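# Hang the ball-filled shallow basket on the stand's peg

## Task

Lift the shallow basket by its cord handle and hang it on the peg of the stand; it only counts if all the balls are still inside the basket at the end.

## Robot and tools

Robot: two arms, left_arm and right_arm, each with a parallel two-finger gripper. In the scene frame, the origin sits at table height midway between the nominal bases, +z points up, +x points out over the table, and left_arm is on the +y side. These names do not match image left and right. Calibrated bases: left_arm at (-0.015, +0.345, 0) m with quat_wxyz (+1.000, 0, 0, -0.022); right_arm at (-0.018, -0.254, 0) m with quat_wxyz (+1.000, 0, 0, +0.002). A two-camera stand is fixed behind the arms. Loose objects can get an occasional brief push.

Frames: each arm reports its hand pose, velocities, targets and wrist-camera pose in its own base frame. Fixed cameras and the table use the scene frame. A gripper's fingers point along its +z and open and close along its y. end_effector_position is the point between the pads, about 1 cm short of the fingertips. Reported poses can be off by a few centimetres, more at long reach.

Row format, used by execute_actions and move: 14 numbers, each in [-1, 1]. The first 7 are for left_arm, the last 7 for right_arm, each as dx, dy, dz, rx, ry, rz, opening. Always send all 14, even if only one arm should move. dx, dy, dz and rx, ry, rz are offsets from that arm's Hand target at the start of the call, not poses. They run along that arm's own base axes, and the rotation is about the Hand target's position. 1.0 means 0.6 m or 180 degrees. rx, ry, rz together form one rotation vector. A translation longer than 1.0 may be shortened along its line. Opening is absolute: +1 is fully open (0.094 m), -1 is closed. Sending 0 for all six pose numbers asks the arm for its Hand target again. A 0 in the opening slot is a real command (half open), so repeat the present opening to leave a gripper as it is.

execute_actions(actions, cameras): actions is a list of actions. Each action is up to 15 rows, one per 1/30 s step. A short action keeps its last row for the remaining steps. Every row counts from the pose at the start of that action, and each new action starts from the current Hand target, so repeating an offset moves the arm further. cameras lists names (cam_high, cam_low, cam_left_wrist, cam_right_wrist), ["all"] or []. Images are returned only for an empty actions list or when cameras are requested. An unknown camera name makes the call invalid.

move(target, speed, blend, opening_speed, grip_force, blocking, cameras): makes straight paths toward one row or a list of up to 15 rows. Every row is an offset from the same starting Hand targets. speed is in m/s, from 0.002 to 2.9, default 0.25, with turns up to twice that in rad/s. Give one value, or one per target. blend is in m and rounds corners in a list. The default, 0, stops at each point. opening_speed is per second on the -1..+1 scale, minimum 0.2; use it to close gently. grip_force is newtons per pad, 10 to 50, given per arm or as one value. It stays set once changed. Lower forces close slowly. blocking=false returns after about 0.5 s while the motion continues. The paths ignore obstacles and the other arm, and all of them end together, within 10 s at most. A changed opening in a later target is applied on arrival, once everything is still. Avoid paths near an arm's own base, because the shoulder posture can flip. The result adds a 'move:' line: done, off_target, moving, held or fault, plus any limits applied (paced = pose clipped, held = steps withheld). done means at rest within 10 mm and 2 degrees of the target. Neither done nor off_target tells you whether the gripper is touching anything.

wait(seconds 0-10, cameras): the robot holds its commands, and any running move carries on. stop(cameras): brakes a running move, which needs some room. zoom_image(camera, region [x0,y0,x1,y1]): shows a closer crop of the latest image from that camera, with pixels measured from the top-left. The crop can be up to 504 x 504. Images are 672x504. finished_scene(scene): give the current scene's number to end it. This is final, and the basket must stay hung without the robot holding it.

Results: end_effector_position (m) and quat_wxyz are in the arm's base frame. Hand target is the last commanded pose after clipping, and the next offsets count from it. Grippers often settle a few centimetres short because of friction and weight. Waiting does not close that gap, but a new command (even all zeros) does, or you can send the missing distance. Orientation commands are clipped to within 40 degrees of the measured orientation at each step. grip_measured uses the opening scale. With nothing held it reads about 2.5 mm wide, and it reads narrower than the part when squeezing. To release, command well above grip_measured. Tool commands shows the present commands. A Joint velocities line can be left out when every arm is still. Joint torques include the arm's own weight, and numbers 1 to 3 wrap at ±28 N m.

Motor heat: holding loads, arms held stretched out, or pushing at an unreachable pose all heat the motors. At 75 °C a MOTOR HOT line appears. At 90 °C the arm folds and goes idle, and at 100 °C it falls. Joint ranges (rad): waist -2.618..3.054, shoulder 0..3.142, elbow 0..3.142 (straight at 2.901), wrist pitch -1.571..1.571, wrist yaw -1.571..1.571, wrist roll -2.094..2.094.

Avoid: dropping things, letting go of moving parts, hitting the stand or table hard, and fast contacts. Faster motion and targets further past the contact press harder. Do not bring the two grippers or wrist cameras together or close one gripper on the other arm. Do not strain camera cables. Do not let anything end up off the table, and do not let the balls spill out of the basket. A blocked arm keeps pushing until you command it back past its gripper.

Each tool is called as name([rows], argument=value, ...), one row to a line, values as JSON.

## Session

execute_actions(actions=[])

Scene clock: 0.00 s.
left_arm: end_effector_position=(+0.2319, -0.1170, +0.2505) grip_measured=+1.000 end_effector_quat_wxyz=(+0.481, -0.123, +0.839, -0.224) | right_arm: end_effector_position=(+0.3218, +0.0422, +0.2484) grip_measured=+1.000 end_effector_quat_wxyz=(+0.438, +0.022, +0.889, +0.132)
Joint positions: left_arm=[-0.756 0.628 0.749 -0.618 -0.416 -0.797 0.094] | right_arm=[0.013 1.001 0.978 -0.613 -0.206 0.167 0.094]
Joint velocities: within noise
Joint torques (N m): no reading
Motor temperatures (°C): left_arm=[26 27 31 32 26 22 24] | right_arm=[25 26 30 32 29 27 26]
Heat: left arm: 32 °C; right arm: 32 °C.
Hand target: left_arm +0.2307, -0.1148, +0.2514; +0.482, -0.123, +0.839, -0.221 | right_arm +0.3204, +0.0423, +0.2509; +0.439, +0.020, +0.888, +0.132
Tool commands: left_gripper/opening=+1.0 right_gripper/opening=+1.0

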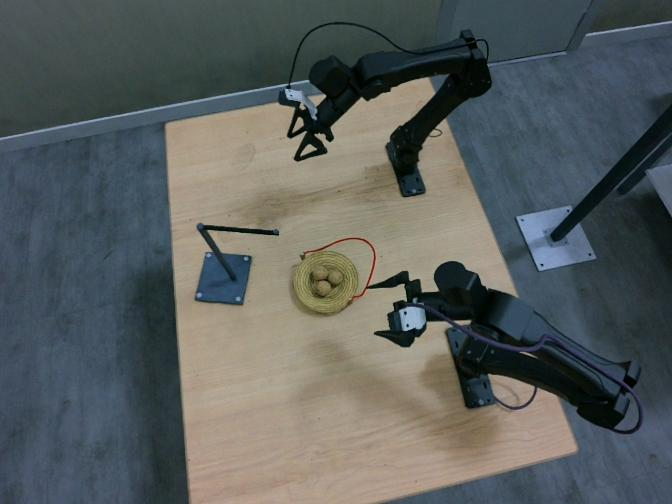

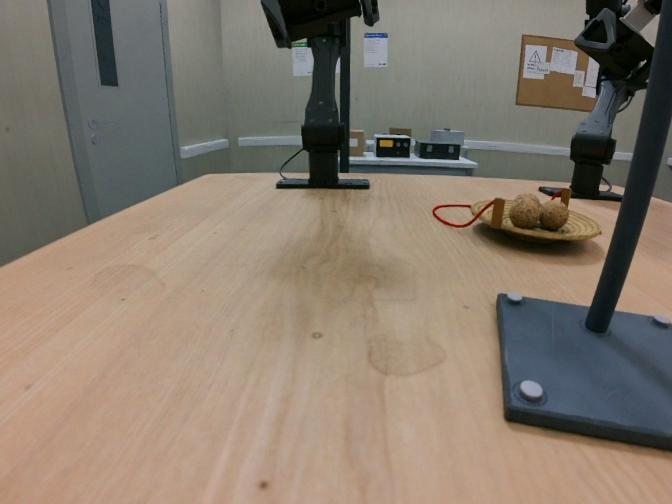

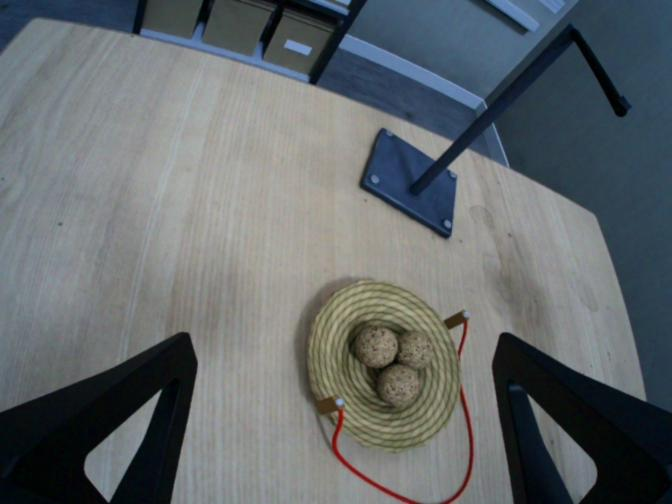

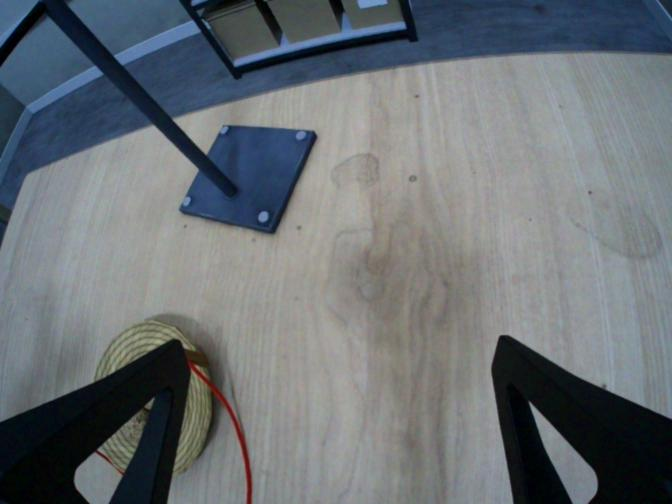

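zoom_image(camera="cam_high", region=[180, 200, 420, 350])

zoom_image(camera="cam_low", region=[420, 150, 672, 300])

zoom_image(camera="cam_left_wrist", region=[260, 250, 520, 504])

zoom_image(camera="cam_left_wrist", region=[340, 0, 672, 250])

Scaled by 2.100 from the camera's 672x504 image, which has a finer 960x720 frame.

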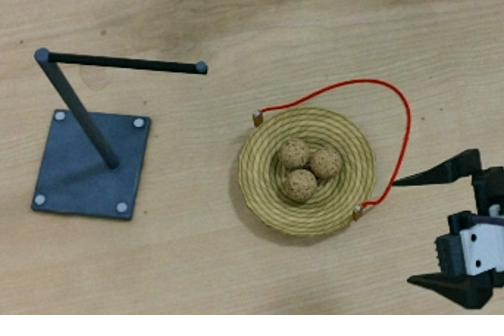

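Scaled by 2.000 from the camera's 672x504 image, which has a finer 960x720 frame.

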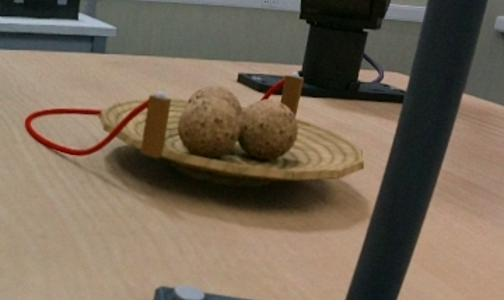

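Scaled by 1.938 from the camera's 672x504 image, which has a finer 960x720 frame.

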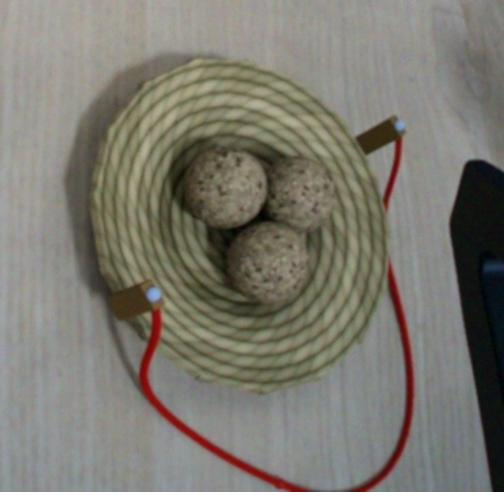

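Scaled by 1.518 from the camera's 672x504 image, which has a finer 960x720 frame.

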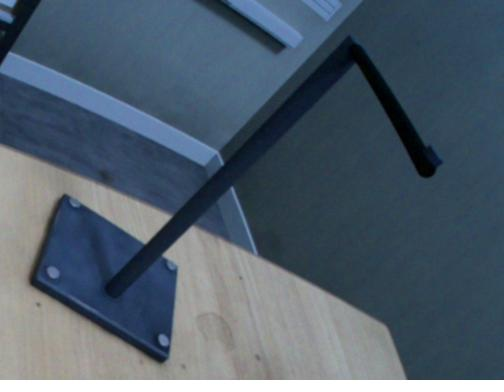

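move(target=[-0.08,-0.409,-0.05,0.2981,0.2318,-0.3536,0, -0.06,-0.25,0,0,0,0,1], cameras=["all"])

Scene clock: 64.27 s.
left_arm: end_effector_position=(+0.1853, -0.3570, +0.2234) grip_measured=+0.002 end_effector_quat_wxyz=(+0.091, +0.452, +0.885, -0.060) | right_arm: end_effector_position=(+0.2823, -0.1074, +0.2434) grip_measured=+1.000 end_effector_quat_wxyz=(+0.434, +0.027, +0.891, +0.127)
Joint positions: left_arm=[-1.099 1.954 2.141 -1.54 -0.01 -0.153 0.047] | right_arm=[-0.8 1.161 1.11 -0.925 -0.778 -0.491 0.094]
Joint torques (N m): left_arm=[-0.61 -9.54 8.29 0.5 0.08 0.1] | right_arm=[-0.32 -2.39 11.62 0.85 -0.62 -0.06]
Motor temperatures (°C): left_arm=[26 27 37 36 26 22 24] | right_arm=[25 26 34 35 28 26 26]
Heat: left arm: 37 °C; right arm: 35 °C.
Hand target: left_arm +0.1826, -0.3602, +0.2215; +0.000, +0.462, +0.887, +0.000 | right_arm +0.2844, -0.1077, +0.2510; +0.440, +0.020, +0.888, +0.132
Off the commanded pose: left_arm 0.005 m, 12 deg | right_arm 0.008 m, 1 deg.
joint sent to its limit (left arm) — joint 4 (wrist pitch), lower limit. The joint targets are off in orientation, not in position.
move: off_target (left_arm)

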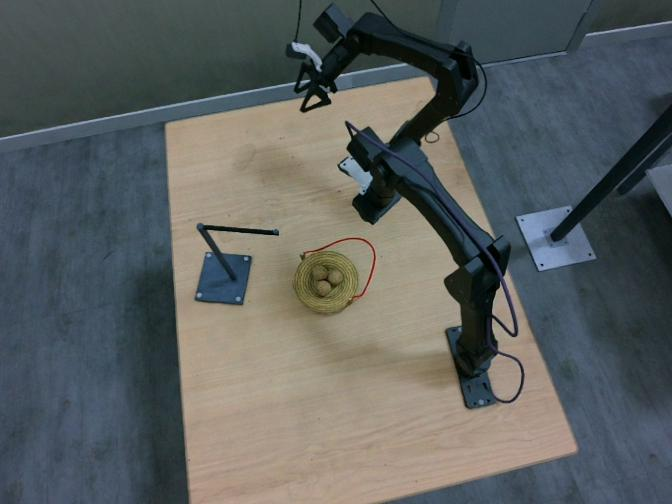

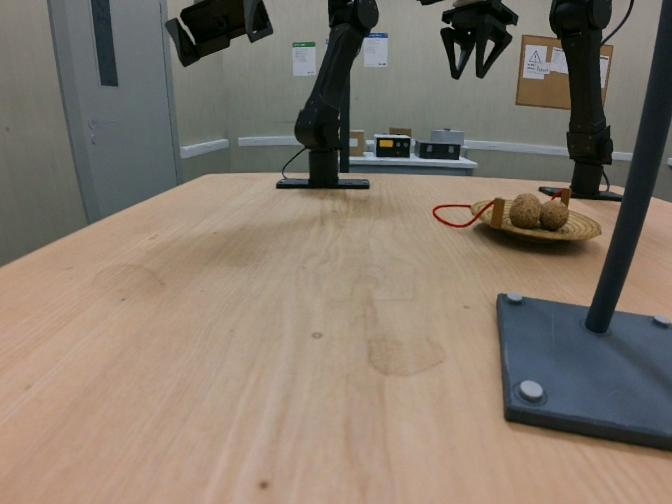

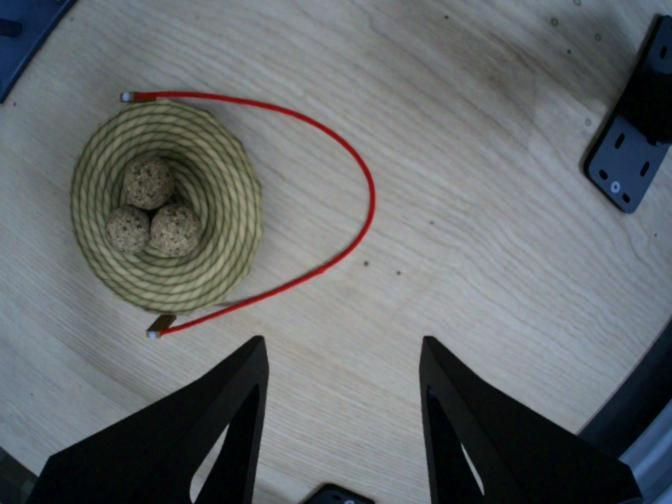

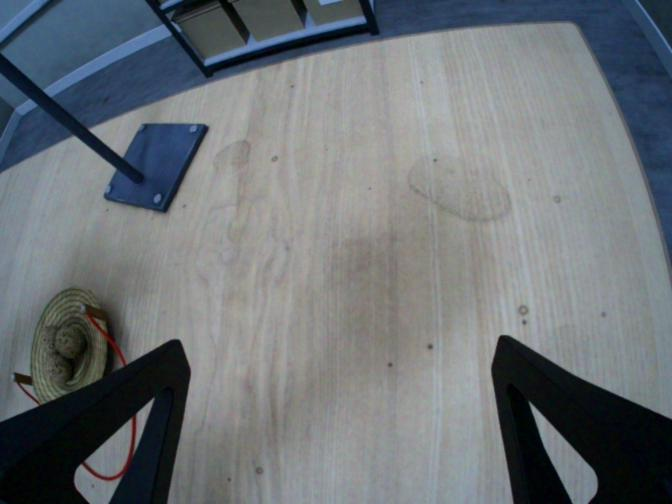

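move(target=[-0.02,-0.015,-0.2,0,0,0,0, 0,0,0,0,0,0,1], cameras=["cam_left_wrist","cam_high"])

Scene clock: 70.60 s.
left_arm: end_effector_position=(+0.1725, -0.3644, +0.1078) grip_measured=+0.002 end_effector_quat_wxyz=(+0.002, +0.463, +0.887, +0.003) | right_arm: end_effector_position=(+0.2822, -0.1074, +0.2433) grip_measured=+1.000 end_effector_quat_wxyz=(+0.434, +0.026, +0.891, +0.127)
Joint positions: left_arm=[-1.135 2.093 1.896 -1.375 -0.008 -0.173 0.047] | right_arm=[-0.8 1.161 1.11 -0.926 -0.778 -0.492 0.094]
Joint torques (N m): left_arm=[-0.59 -12.12 6.09 0.5 0.08 -0.08] | right_arm=[-0.35 -2.37 11.62 0.86 -0.62 -0.06]
Heat: left arm: 36 °C; right arm: 36 °C.
Hand target: left_arm +0.1706, -0.3692, +0.1013; +0.000, +0.462, +0.887, +0.000 | right_arm +0.2844, -0.1078, +0.2510; +0.440, +0.020, +0.888, +0.131
Off the commanded pose: left_arm 0.008 m, 0 deg | right_arm 0.008 m, 1 deg.
move: done
Images, in order (width x height): cam_high 672x504, cam_left_wrist 672x504.

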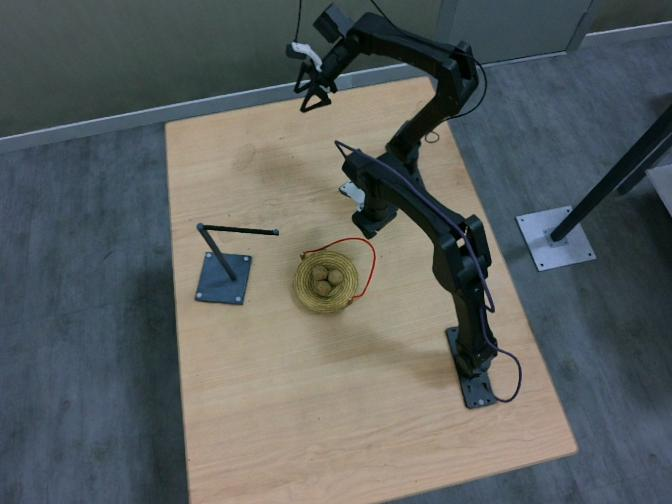

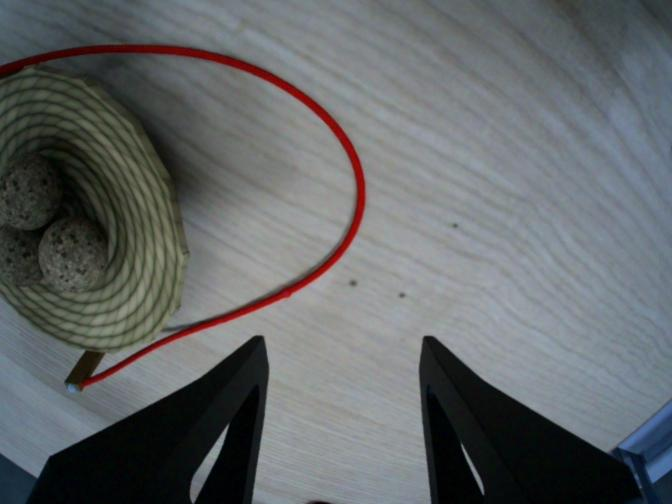

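zoom_image(camera="cam_high", region=[280, 160, 440, 320])

Scaled by 3.150 from the camera's 672x504 image, which has a finer 960x720 frame.

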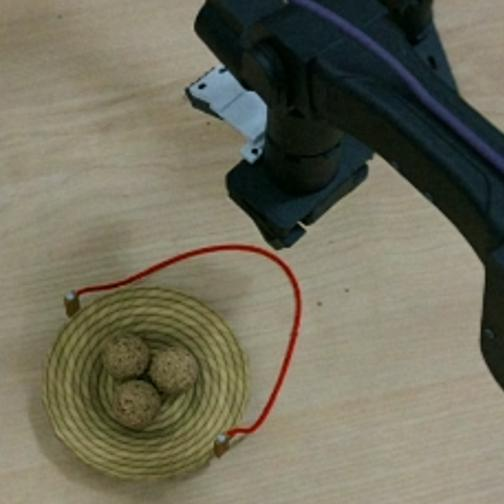

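move(target=[0.0033,-0.028,-0.083,0,0,0,0, 0,0,0,0,0,0,1], cameras=["cam_left_wrist","cam_low"])

Scene clock: 82.93 s.
left_arm: end_effector_position=(+0.1763, -0.3829, +0.0627) grip_measured=+0.002 end_effector_quat_wxyz=(+0.007, +0.462, +0.887, +0.000) | right_arm: end_effector_position=(+0.2822, -0.1074, +0.2433) grip_measured=+1.000 end_effector_quat_wxyz=(+0.434, +0.026, +0.891, +0.127)
Joint positions: left_arm=[-1.145 2.165 1.829 -1.224 -0.008 -0.185 0.047] | right_arm=[-0.8 1.161 1.11 -0.926 -0.778 -0.492 0.094]
Joint torques (N m): left_arm=[-0.77 -12.36 5.75 0.5 0.07 -0.07] | right_arm=[-0.35 -2.37 11.62 0.86 -0.61 -0.06]
Motor temperatures (°C): left_arm=[26 28 35 34 26 22 24] | right_arm=[25 26 39 35 29 26 26]
Heat: left arm: 35 °C; right arm: 39 °C.
Hand target: left_arm +0.1726, -0.3860, +0.0516; +0.000, +0.462, +0.887, +0.000 | right_arm +0.2844, -0.1078, +0.2510; +0.440, +0.020, +0.888, +0.131
Off the commanded pose: left_arm 0.012 m, 1 deg | right_arm 0.008 m, 1 deg.
move: off_target (left_arm)
Images, in order (width x height): cam_low 672x504, cam_left_wrist 672x504.

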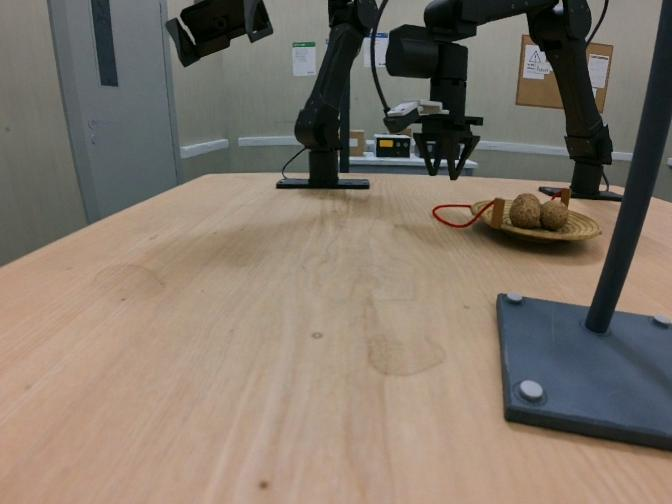

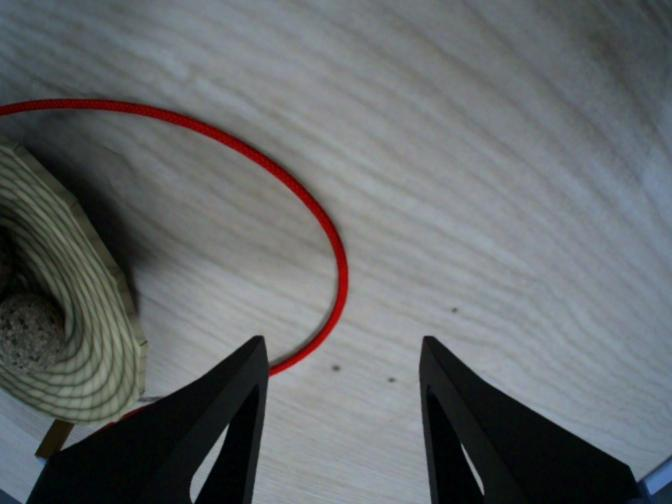

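move(target=[0.005,-0.007,-0.058,0,0,0,0, 0,0,0,0,0,0,1], speed=0.1, cameras=["cam_left_wrist","cam_low"])

zoom_image(camera="cam_low", region=[380, 100, 620, 280])

Scene clock: 87.53 s.
left_arm: end_effector_position=(+0.1794, -0.3897, +0.0312) grip_measured=+0.002 end_effector_quat_wxyz=(+0.010, +0.462, +0.887, -0.003) | right_arm: end_effector_position=(+0.2822, -0.1074, +0.2433) grip_measured=+1.000 end_effector_quat_wxyz=(+0.434, +0.026, +0.891, +0.127)
Joint positions: left_arm=[-1.145 2.207 1.77 -1.114 -0.008 -0.185 0.047] | right_arm=[-0.8 1.161 1.11 -0.926 -0.778 -0.492 0.094]
Joint torques (N m): left_arm=[-0.55 -12.15 5.41 0.5 0.07 -0.06] | right_arm=[-0.36 -2.37 11.63 0.85 -0.62 -0.07]
Heat: left arm: 35 °C; right arm: 40 °C.
Hand target: left_arm +0.1756, -0.3902, +0.0167; +0.000, +0.462, +0.887, +0.000 | right_arm +0.2844, -0.1078, +0.2510; +0.440, +0.020, +0.888, +0.131
Off the commanded pose: left_arm 0.015 m, 1 deg | right_arm 0.008 m, 1 deg.
move: off_target (left_arm)
Images, in order (width x height): cam_low 672x504, cam_left_wrist 672x504.

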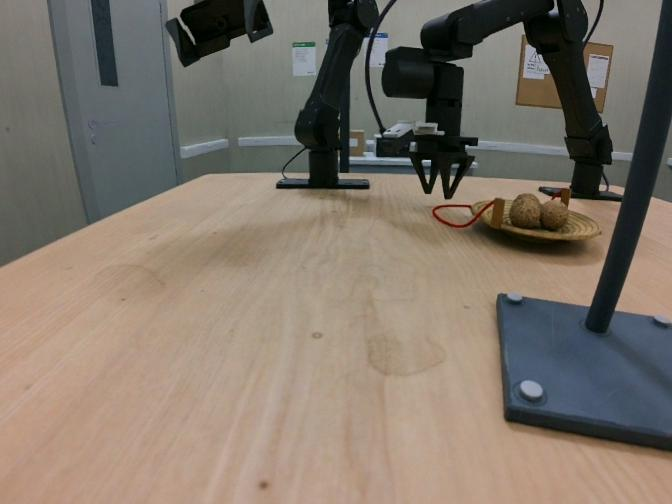

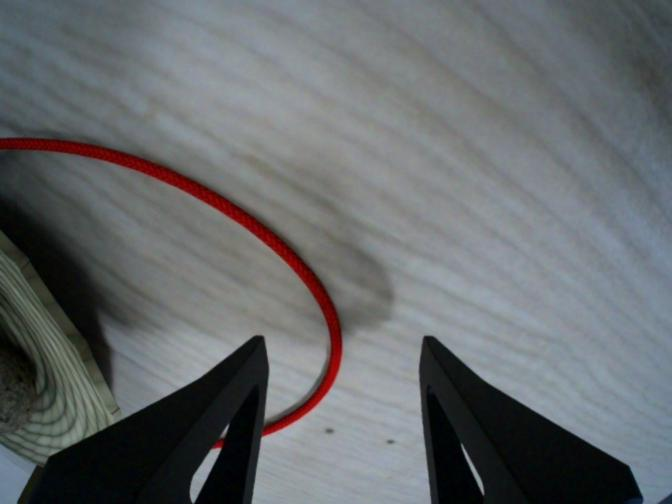

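Scaled by 2.100 from the camera's 672x504 image, which has a finer 960x720 frame.

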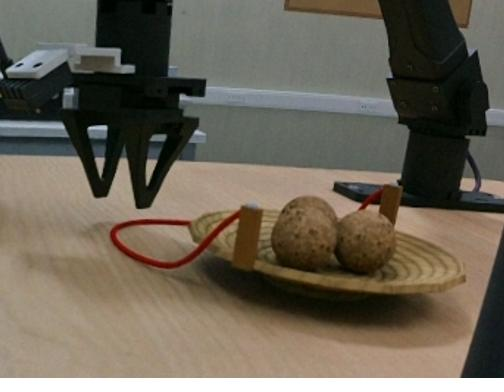

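move(target=[-0.0067,0.008,-0.03,0,0,0,0, 0,0,0,0,0,0,1], speed=0.06, cameras=["cam_left_wrist","cam_low"])

zoom_image(camera="cam_low", region=[380, 100, 620, 280])

Scene clock: 91.97 s.
left_arm: end_effector_position=(+0.1776, -0.3858, +0.0127) grip_measured=+0.002 end_effector_quat_wxyz=(+0.010, +0.461, +0.887, -0.003) | right_arm: end_effector_position=(+0.2822, -0.1074, +0.2433) grip_measured=+1.000 end_effector_quat_wxyz=(+0.434, +0.026, +0.891, +0.127)
Joint positions: left_arm=[-1.145 2.207 1.694 -1.038 -0.007 -0.187 0.047] | right_arm=[-0.8 1.161 1.11 -0.926 -0.778 -0.492 0.094]
Joint torques (N m): left_arm=[-0.92 -12.38 5.04 0.52 0.07 -0.09] | right_arm=[-0.35 -2.39 11.63 0.86 -0.63 -0.06]
Heat: left arm: 34 °C; right arm: 40 °C.
Hand target: left_arm +0.1716, -0.3854, -0.0012; +0.000, +0.462, +0.887, +0.000 | right_arm +0.2844, -0.1078, +0.2510; +0.440, +0.020, +0.888, +0.131
Off the commanded pose: left_arm 0.015 m, 1 deg | right_arm 0.008 m, 1 deg.
move: off_target (left_arm)
Images, in order (width x height): cam_low 672x504, cam_left_wrist 672x504.

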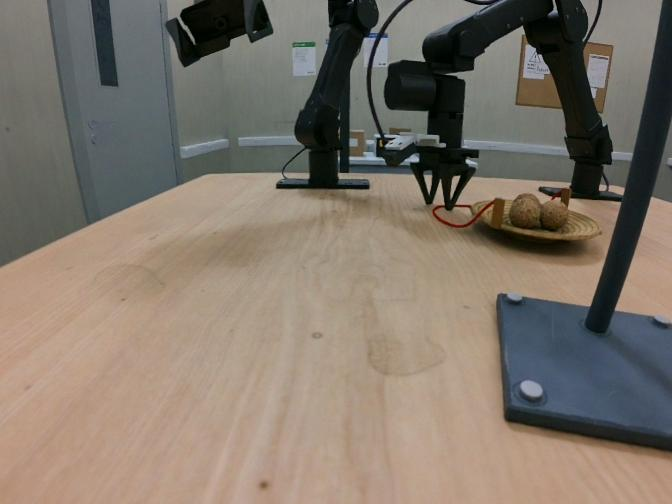

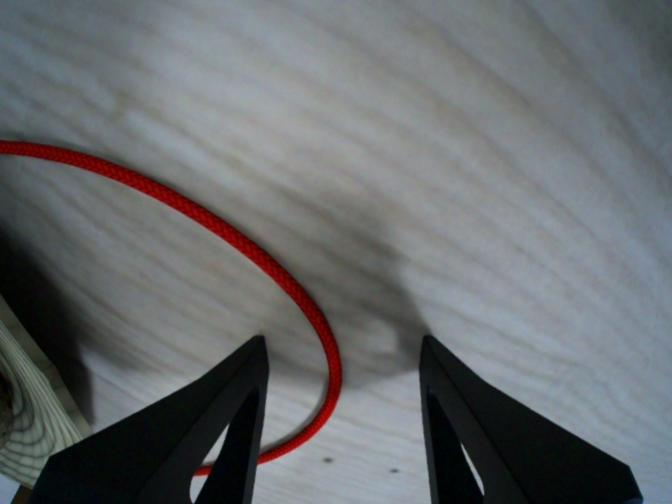

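Scaled by 2.100 from the camera's 672x504 image, which has a finer 960x720 frame.

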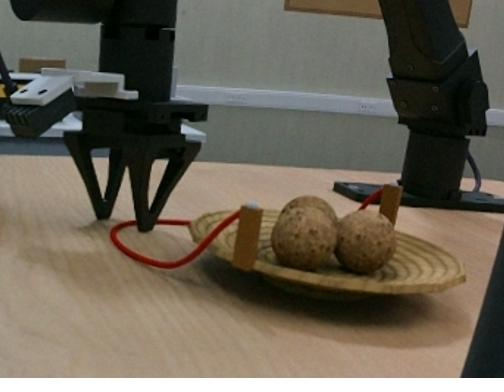

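move(target=[0,0,0,0,0,0,-1, 0,0,0,0,0,0,1], opening_speed=0.5, cameras=["cam_left_wrist","cam_low"])

zoom_image(camera="cam_left_wrist", region=[200, 240, 480, 450])

Scene clock: 97.07 s.
left_arm: end_effector_position=(+0.1776, -0.3859, +0.0127) grip_measured=-0.941 end_effector_quat_wxyz=(+0.011, +0.461, +0.888, -0.004) | right_arm: end_effector_position=(+0.2822, -0.1074, +0.2433) grip_measured=+1.000 end_effector_quat_wxyz=(+0.434, +0.026, +0.891, +0.127)
Joint positions: left_arm=[-1.145 2.207 1.694 -1.037 -0.007 -0.187 0.003] | right_arm=[-0.8 1.161 1.11 -0.926 -0.778 -0.492 0.094]
Joint torques (N m): left_arm=[-0.94 -12.37 5.04 0.52 0.07 -0.08] | right_arm=[-0.36 -2.37 11.64 0.86 -0.62 -0.06]
Heat: left arm: 34 °C; right arm: 41 °C.
Hand target: left_arm +0.1716, -0.3854, -0.0012; +0.000, +0.462, +0.887, +0.000 | right_arm +0.2844, -0.1078, +0.2510; +0.440, +0.020, +0.888, +0.131
Off the commanded pose: left_arm 0.015 m, 1 deg | right_arm 0.008 m, 1 deg.
move: off_target (left_arm)
Images, in order (width x height): cam_low 672x504, cam_left_wrist 672x504.

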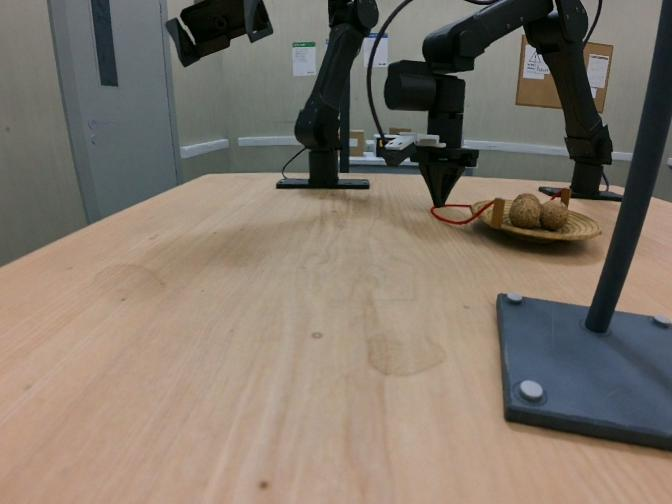

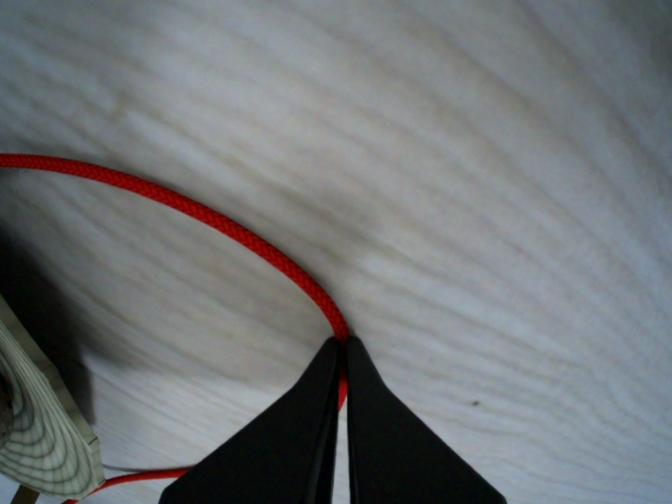

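Scaled by 1.800 from the camera's 672x504 image, which has a finer 960x720 frame.

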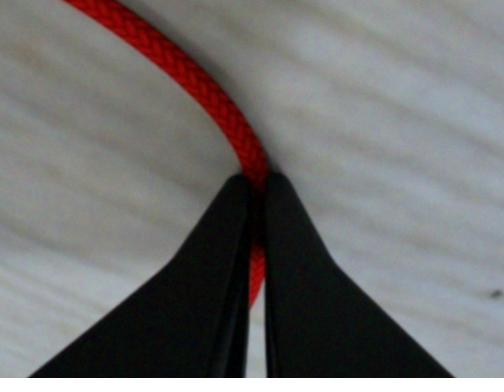

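move([
  [0.046,0.039,0.078,0,0,0,-1, 0,0,0,0,0,0,1],
  [0.097,0.082,0.25,0,0,0,-1, 0,0,0,0,0,0,1],
  [0.16,0.135,0.317,0,0,0,-1, 0,0,0,0,0,0,1],
  [0.237,0.2,0.333,0,0,0,-1, 0,0,0,0,0,0,1],
], speed=0.1, blend=[0.02,0.03,0.03,0], cameras=["all"])

Scene clock: 105.43 s.
left_arm: end_effector_position=(+0.3156, -0.2657, +0.1787) grip_measured=-0.944 end_effector_quat_wxyz=(+0.051, +0.457, +0.888, -0.009) | right_arm: end_effector_position=(+0.2822, -0.1074, +0.2433) grip_measured=+1.000 end_effector_quat_wxyz=(+0.434, +0.026, +0.891, +0.127)
Joint positions: left_arm=[-0.705 2.073 2.148 -1.542 -0.006 0.247 0.003] | right_arm=[-0.8 1.161 1.11 -0.926 -0.778 -0.492 0.094]
Joint torques (N m): left_arm=[0.01 -16.25 8.34 0.28 0.05 0.09] | right_arm=[-0.34 -2.37 11.62 0.86 -0.62 -0.07]
Heat: left arm: 34 °C; right arm: 42 °C.
Hand target: left_arm +0.3138, -0.2654, +0.1986; +0.000, +0.462, +0.887, +0.000 | right_arm +0.2844, -0.1078, +0.2510; +0.440, +0.020, +0.888, +0.131
Off the commanded pose: left_arm 0.020 m, 6 deg | right_arm 0.008 m, 1 deg.
joint sent to its limit (left arm) — joint 4 (wrist pitch), lower limit. The joint targets are off in orientation, not in position.
move: off_target (left_arm)

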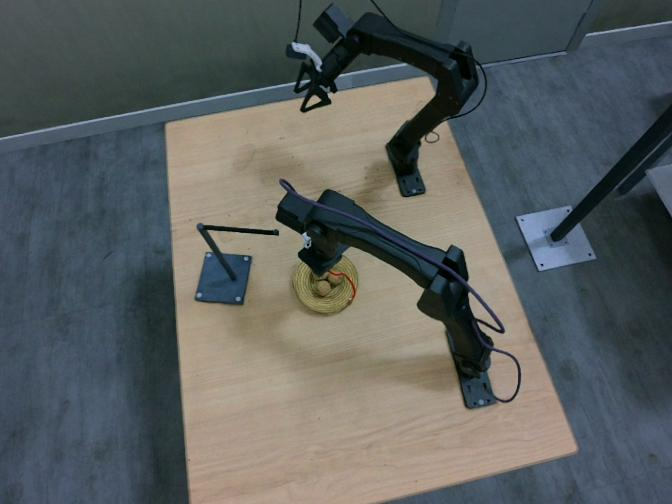

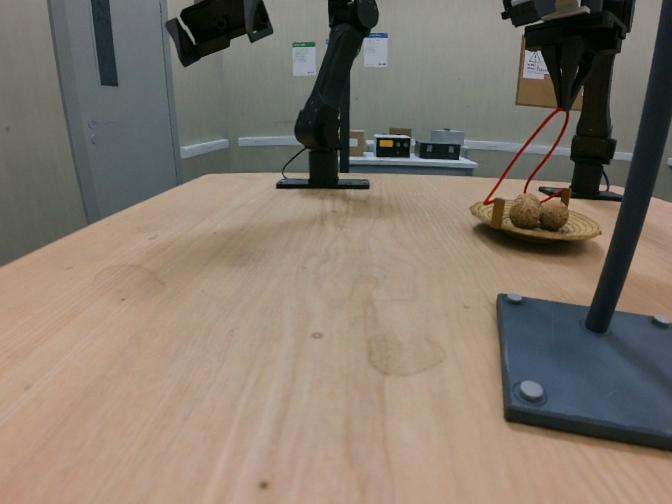

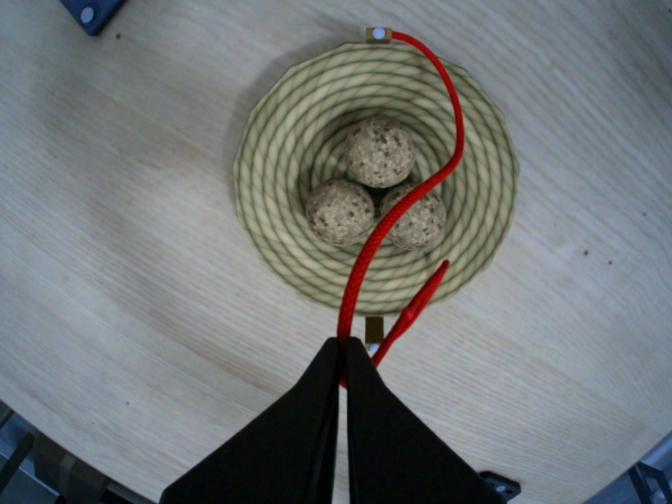

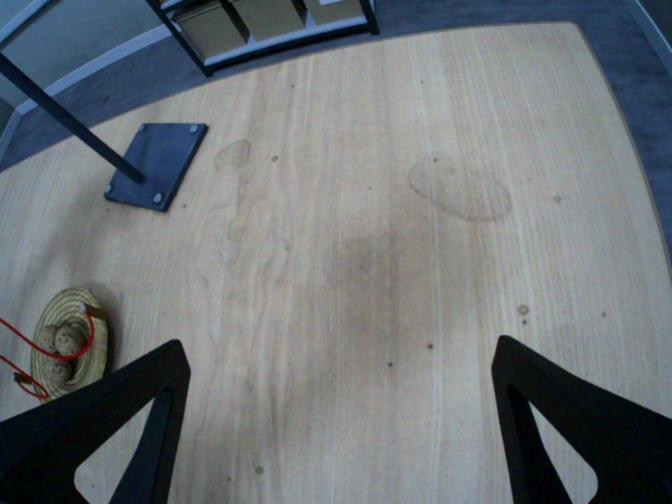

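move(target=[0,0,0.0833,0,0,0,-1, 0,0,0,0,0,0,1], speed=0.05, cameras=["all"])

zoom_image(camera="cam_low", region=[420, 50, 672, 250])

Scene clock: 110.33 s.
left_arm: end_effector_position=(+0.3177, -0.2674, +0.2289) grip_measured=-0.944 end_effector_quat_wxyz=(+0.122, +0.455, +0.882, -0.025) | right_arm: end_effector_position=(+0.2822, -0.1074, +0.2433) grip_measured=+1.000 end_effector_quat_wxyz=(+0.434, +0.026, +0.891, +0.127)
Joint positions: left_arm=[-0.705 1.991 2.212 -1.543 -0.006 0.248 0.003] | right_arm=[-0.8 1.161 1.11 -0.926 -0.778 -0.492 0.094]
Joint torques (N m): left_arm=[0.02 -15.15 8.13 0.59 0.05 0.09] | right_arm=[-0.36 -2.36 11.62 0.85 -0.62 -0.06]
Motor temperatures (°C): left_arm=[25 34 34 32 26 22 25] | right_arm=[25 25 42 34 29 26 26]
Heat: left arm: 34 °C; right arm: 42 °C.
Hand target: left_arm +0.3138, -0.2654, +0.2487; +0.000, +0.462, +0.887, +0.000 | right_arm +0.2844, -0.1078, +0.2510; +0.440, +0.020, +0.888, +0.131
Off the commanded pose: left_arm 0.020 m, 14 deg | right_arm 0.008 m, 1 deg.
joint sent to its limit (left arm) — joint 4 (wrist pitch), lower limit. The joint targets are off in orientation, not in position.
move: off_target (left_arm)

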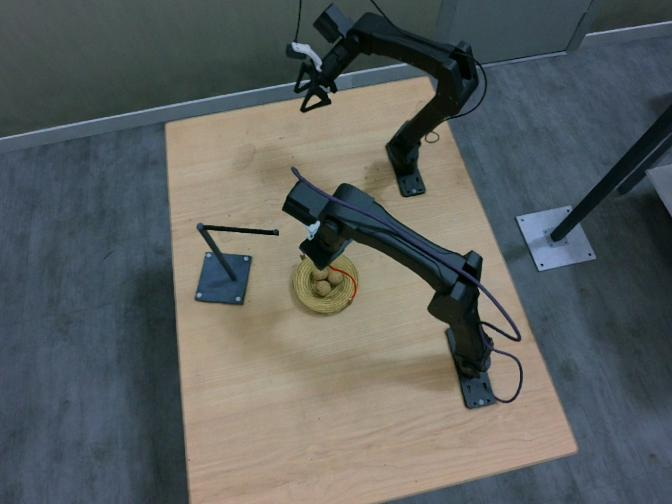

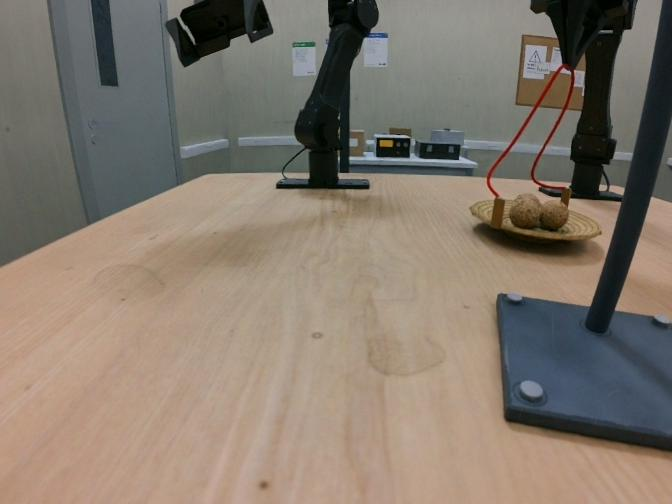

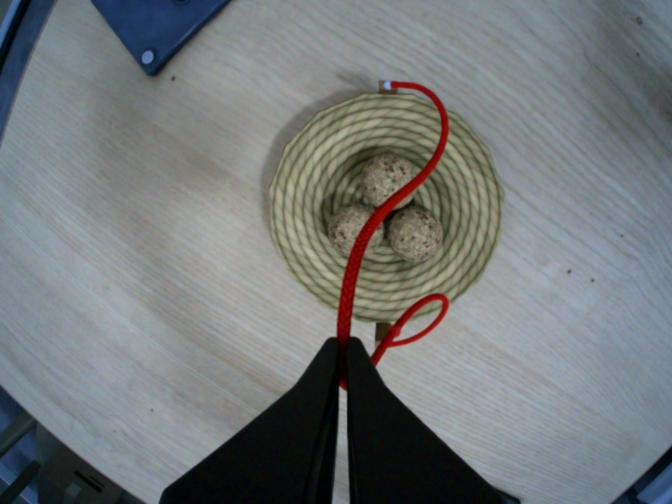

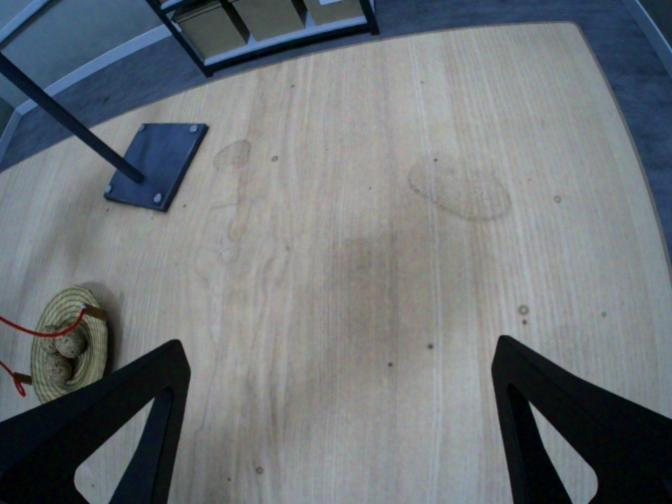

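Scaled by 2.000 from the camera's 672x504 image, which has a finer 960x720 frame.

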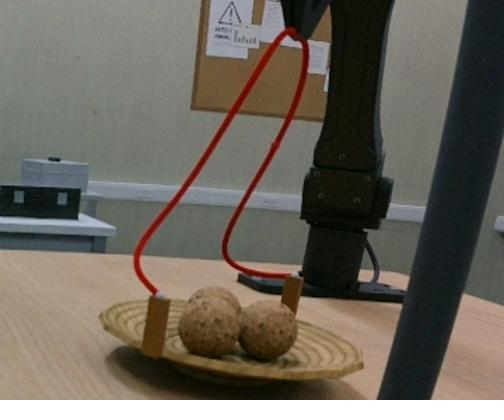

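move(target=[0,0,0.042,0,0,0,-1, 0,0,0,0,0,0,1], speed=0.04, cameras=["cam_low","cam_left_wrist"])

zoom_image(camera="cam_low", region=[420, 50, 672, 250])

Scene clock: 117.57 s.
left_arm: end_effector_position=(+0.3187, -0.2683, +0.2527) grip_measured=-0.944 end_effector_quat_wxyz=(+0.156, +0.452, +0.878, -0.033) | right_arm: end_effector_position=(+0.2822, -0.1074, +0.2433) grip_measured=+1.000 end_effector_quat_wxyz=(+0.434, +0.026, +0.891, +0.127)
Joint positions: left_arm=[-0.705 1.962 2.254 -1.543 -0.006 0.248 0.003] | right_arm=[-0.8 1.161 1.11 -0.926 -0.778 -0.492 0.094]
Joint torques (N m): left_arm=[-0.01 -15.06 8.18 0.73 0.05 0.08] | right_arm=[-0.34 -2.37 11.64 0.86 -0.63 -0.06]
Heat: left arm: 35 °C; right arm: 43 °C.
Hand target: left_arm +0.3138, -0.2654, +0.2739; +0.000, +0.462, +0.887, +0.000 | right_arm +0.2844, -0.1078, +0.2510; +0.440, +0.020, +0.888, +0.131
Off the commanded pose: left_arm 0.022 m, 18 deg | right_arm 0.008 m, 1 deg.
joint sent to its limit (left arm) — joint 4 (wrist pitch), lower limit. The joint targets are off in orientation, not in position.
move: off_target (left_arm)
Images, in order (width x height): cam_low 672x504, cam_left_wrist 672x504.

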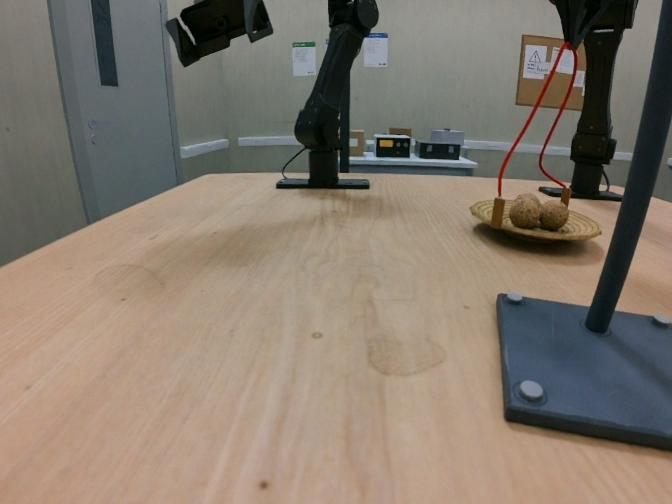

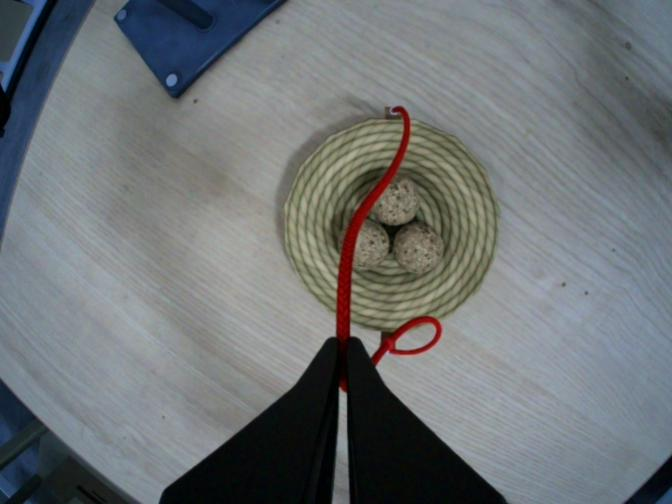

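Scaled by 2.000 from the camera's 672x504 image, which has a finer 960x720 frame.

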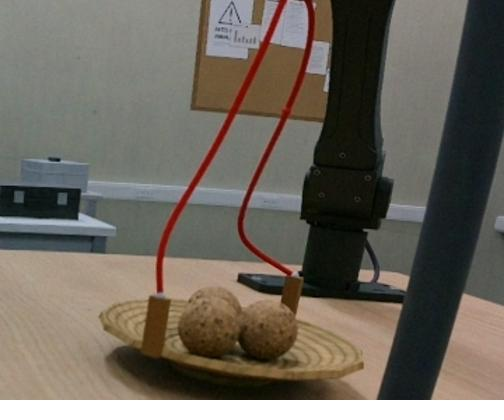

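move(target=[0,0,0.0167,0,0,0,-1, 0,0,0,0,0,0,1], speed=0.03, cameras=["cam_low","cam_left_wrist"])

zoom_image(camera="cam_low", region=[420, 50, 672, 250])

Scene clock: 126.83 s.
left_arm: end_effector_position=(+0.3189, -0.2685, +0.2596) grip_measured=-0.944 end_effector_quat_wxyz=(+0.165, +0.452, +0.876, -0.035) | right_arm: end_effector_position=(+0.2822, -0.1074, +0.2433) grip_measured=+1.000 end_effector_quat_wxyz=(+0.434, +0.026, +0.891, +0.127)
Joint positions: left_arm=[-0.705 1.954 2.267 -1.544 -0.006 0.248 0.003] | right_arm=[-0.8 1.161 1.11 -0.926 -0.778 -0.492 0.094]
Joint torques (N m): left_arm=[-0.01 -15.3 8.51 0.78 0.05 0.08] | right_arm=[-0.36 -2.37 11.62 0.86 -0.62 -0.05]
Heat: left arm: 35 °C; right arm: 43 °C.
Hand target: left_arm +0.3138, -0.2654, +0.2837; +0.000, +0.462, +0.887, +0.000 | right_arm +0.2844, -0.1078, +0.2510; +0.440, +0.020, +0.888, +0.131
Off the commanded pose: left_arm 0.025 m, 19 deg | right_arm 0.008 m, 1 deg.
joint sent to its limit (left arm) — joint 4 (wrist pitch), lower limit. The joint targets are off in orientation, not in position.
move: off_target (left_arm)
Images, in order (width x height): cam_low 672x504, cam_left_wrist 672x504.

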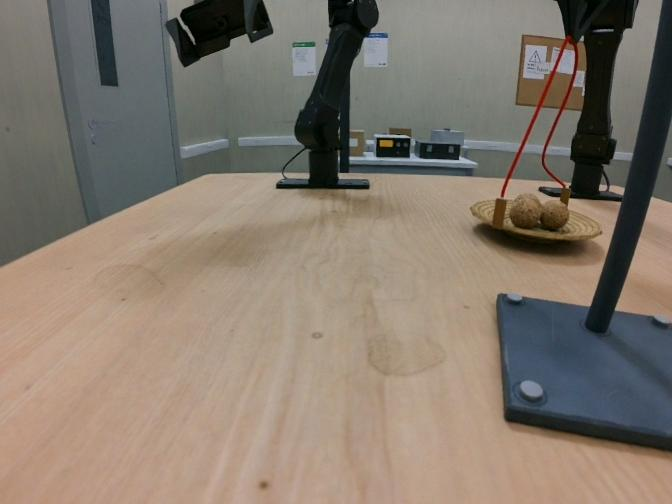

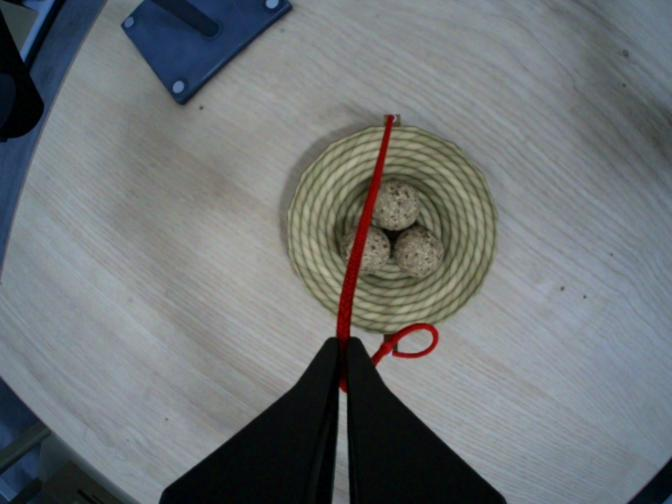

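Scaled by 2.000 from the camera's 672x504 image, which has a finer 960x720 frame.

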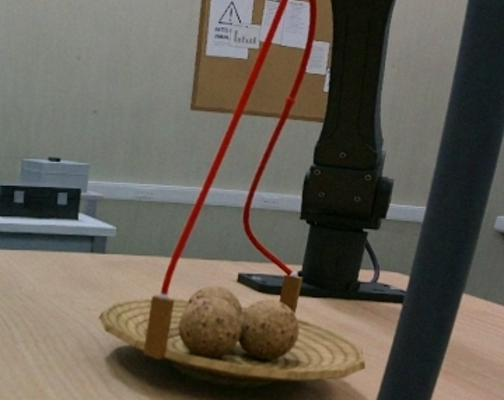

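move([
  [0,0,-0.142,0,0,0,-1, 0,0,0,0,0,0,1],
  [-0.077,-0.065,-0.158,0,0,0,-1, 0,0,0,0,0,0,1],
  [-0.14,-0.118,-0.225,0,0,0,-1, 0,0,0,0,0,0,1],
  [-0.191,-0.161,-0.397,0,0,0,-1, 0,0,0,0,0,0,1],
  [-0.237,-0.2,-0.472,0,0,0,-1, 0,0,0,0,0,0,1],
], speed=0.1, blend=[0.03,0.03,0.03,0.02,0], cameras=["cam_low","cam_left_wrist"])

Scene clock: 139.37 s.
left_arm: end_effector_position=(+0.1744, -0.3864, +0.0152) grip_measured=-0.985 end_effector_quat_wxyz=(+0.010, +0.464, +0.886, -0.005) | right_arm: end_effector_position=(+0.2822, -0.1074, +0.2433) grip_measured=+1.000 end_effector_quat_wxyz=(+0.434, +0.026, +0.891, +0.127)
Joint positions: left_arm=[-1.151 2.2 1.694 -1.043 -0.005 -0.187 0.001] | right_arm=[-0.8 1.161 1.11 -0.926 -0.778 -0.492 0.094]
Joint torques (N m): left_arm=[-0.34 -11.96 5.29 0.53 0.05 -0.09] | right_arm=[-0.35 -2.37 11.63 0.85 -0.62 -0.06]
Heat: left arm: 35 °C; right arm: 44 °C.
Hand target: left_arm +0.1715, -0.3854, +0.0005; +0.000, +0.462, +0.887, +0.000 | right_arm +0.2844, -0.1078, +0.2510; +0.440, +0.020, +0.888, +0.131
Off the commanded pose: left_arm 0.015 m, 1 deg | right_arm 0.008 m, 1 deg.
move: off_target (left_arm)
Images, in order (width x height): cam_low 672x504, cam_left_wrist 672x504.

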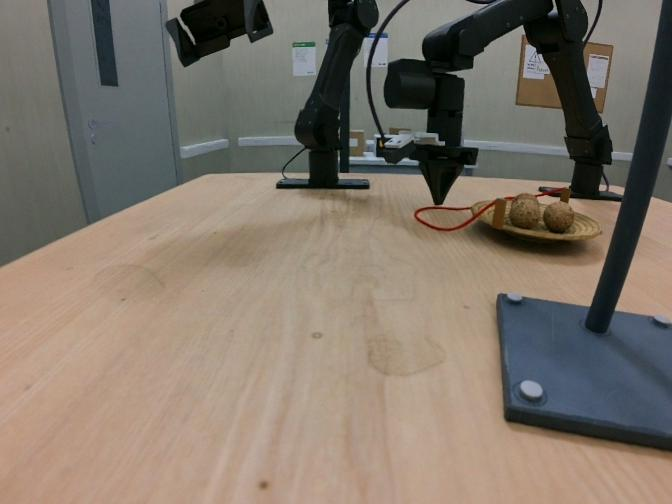

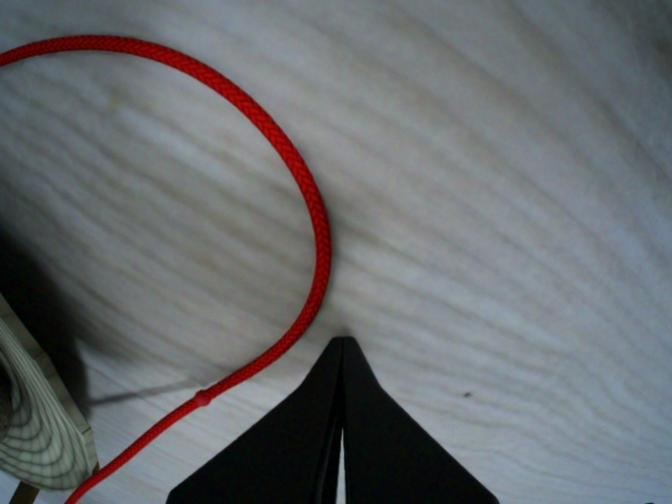

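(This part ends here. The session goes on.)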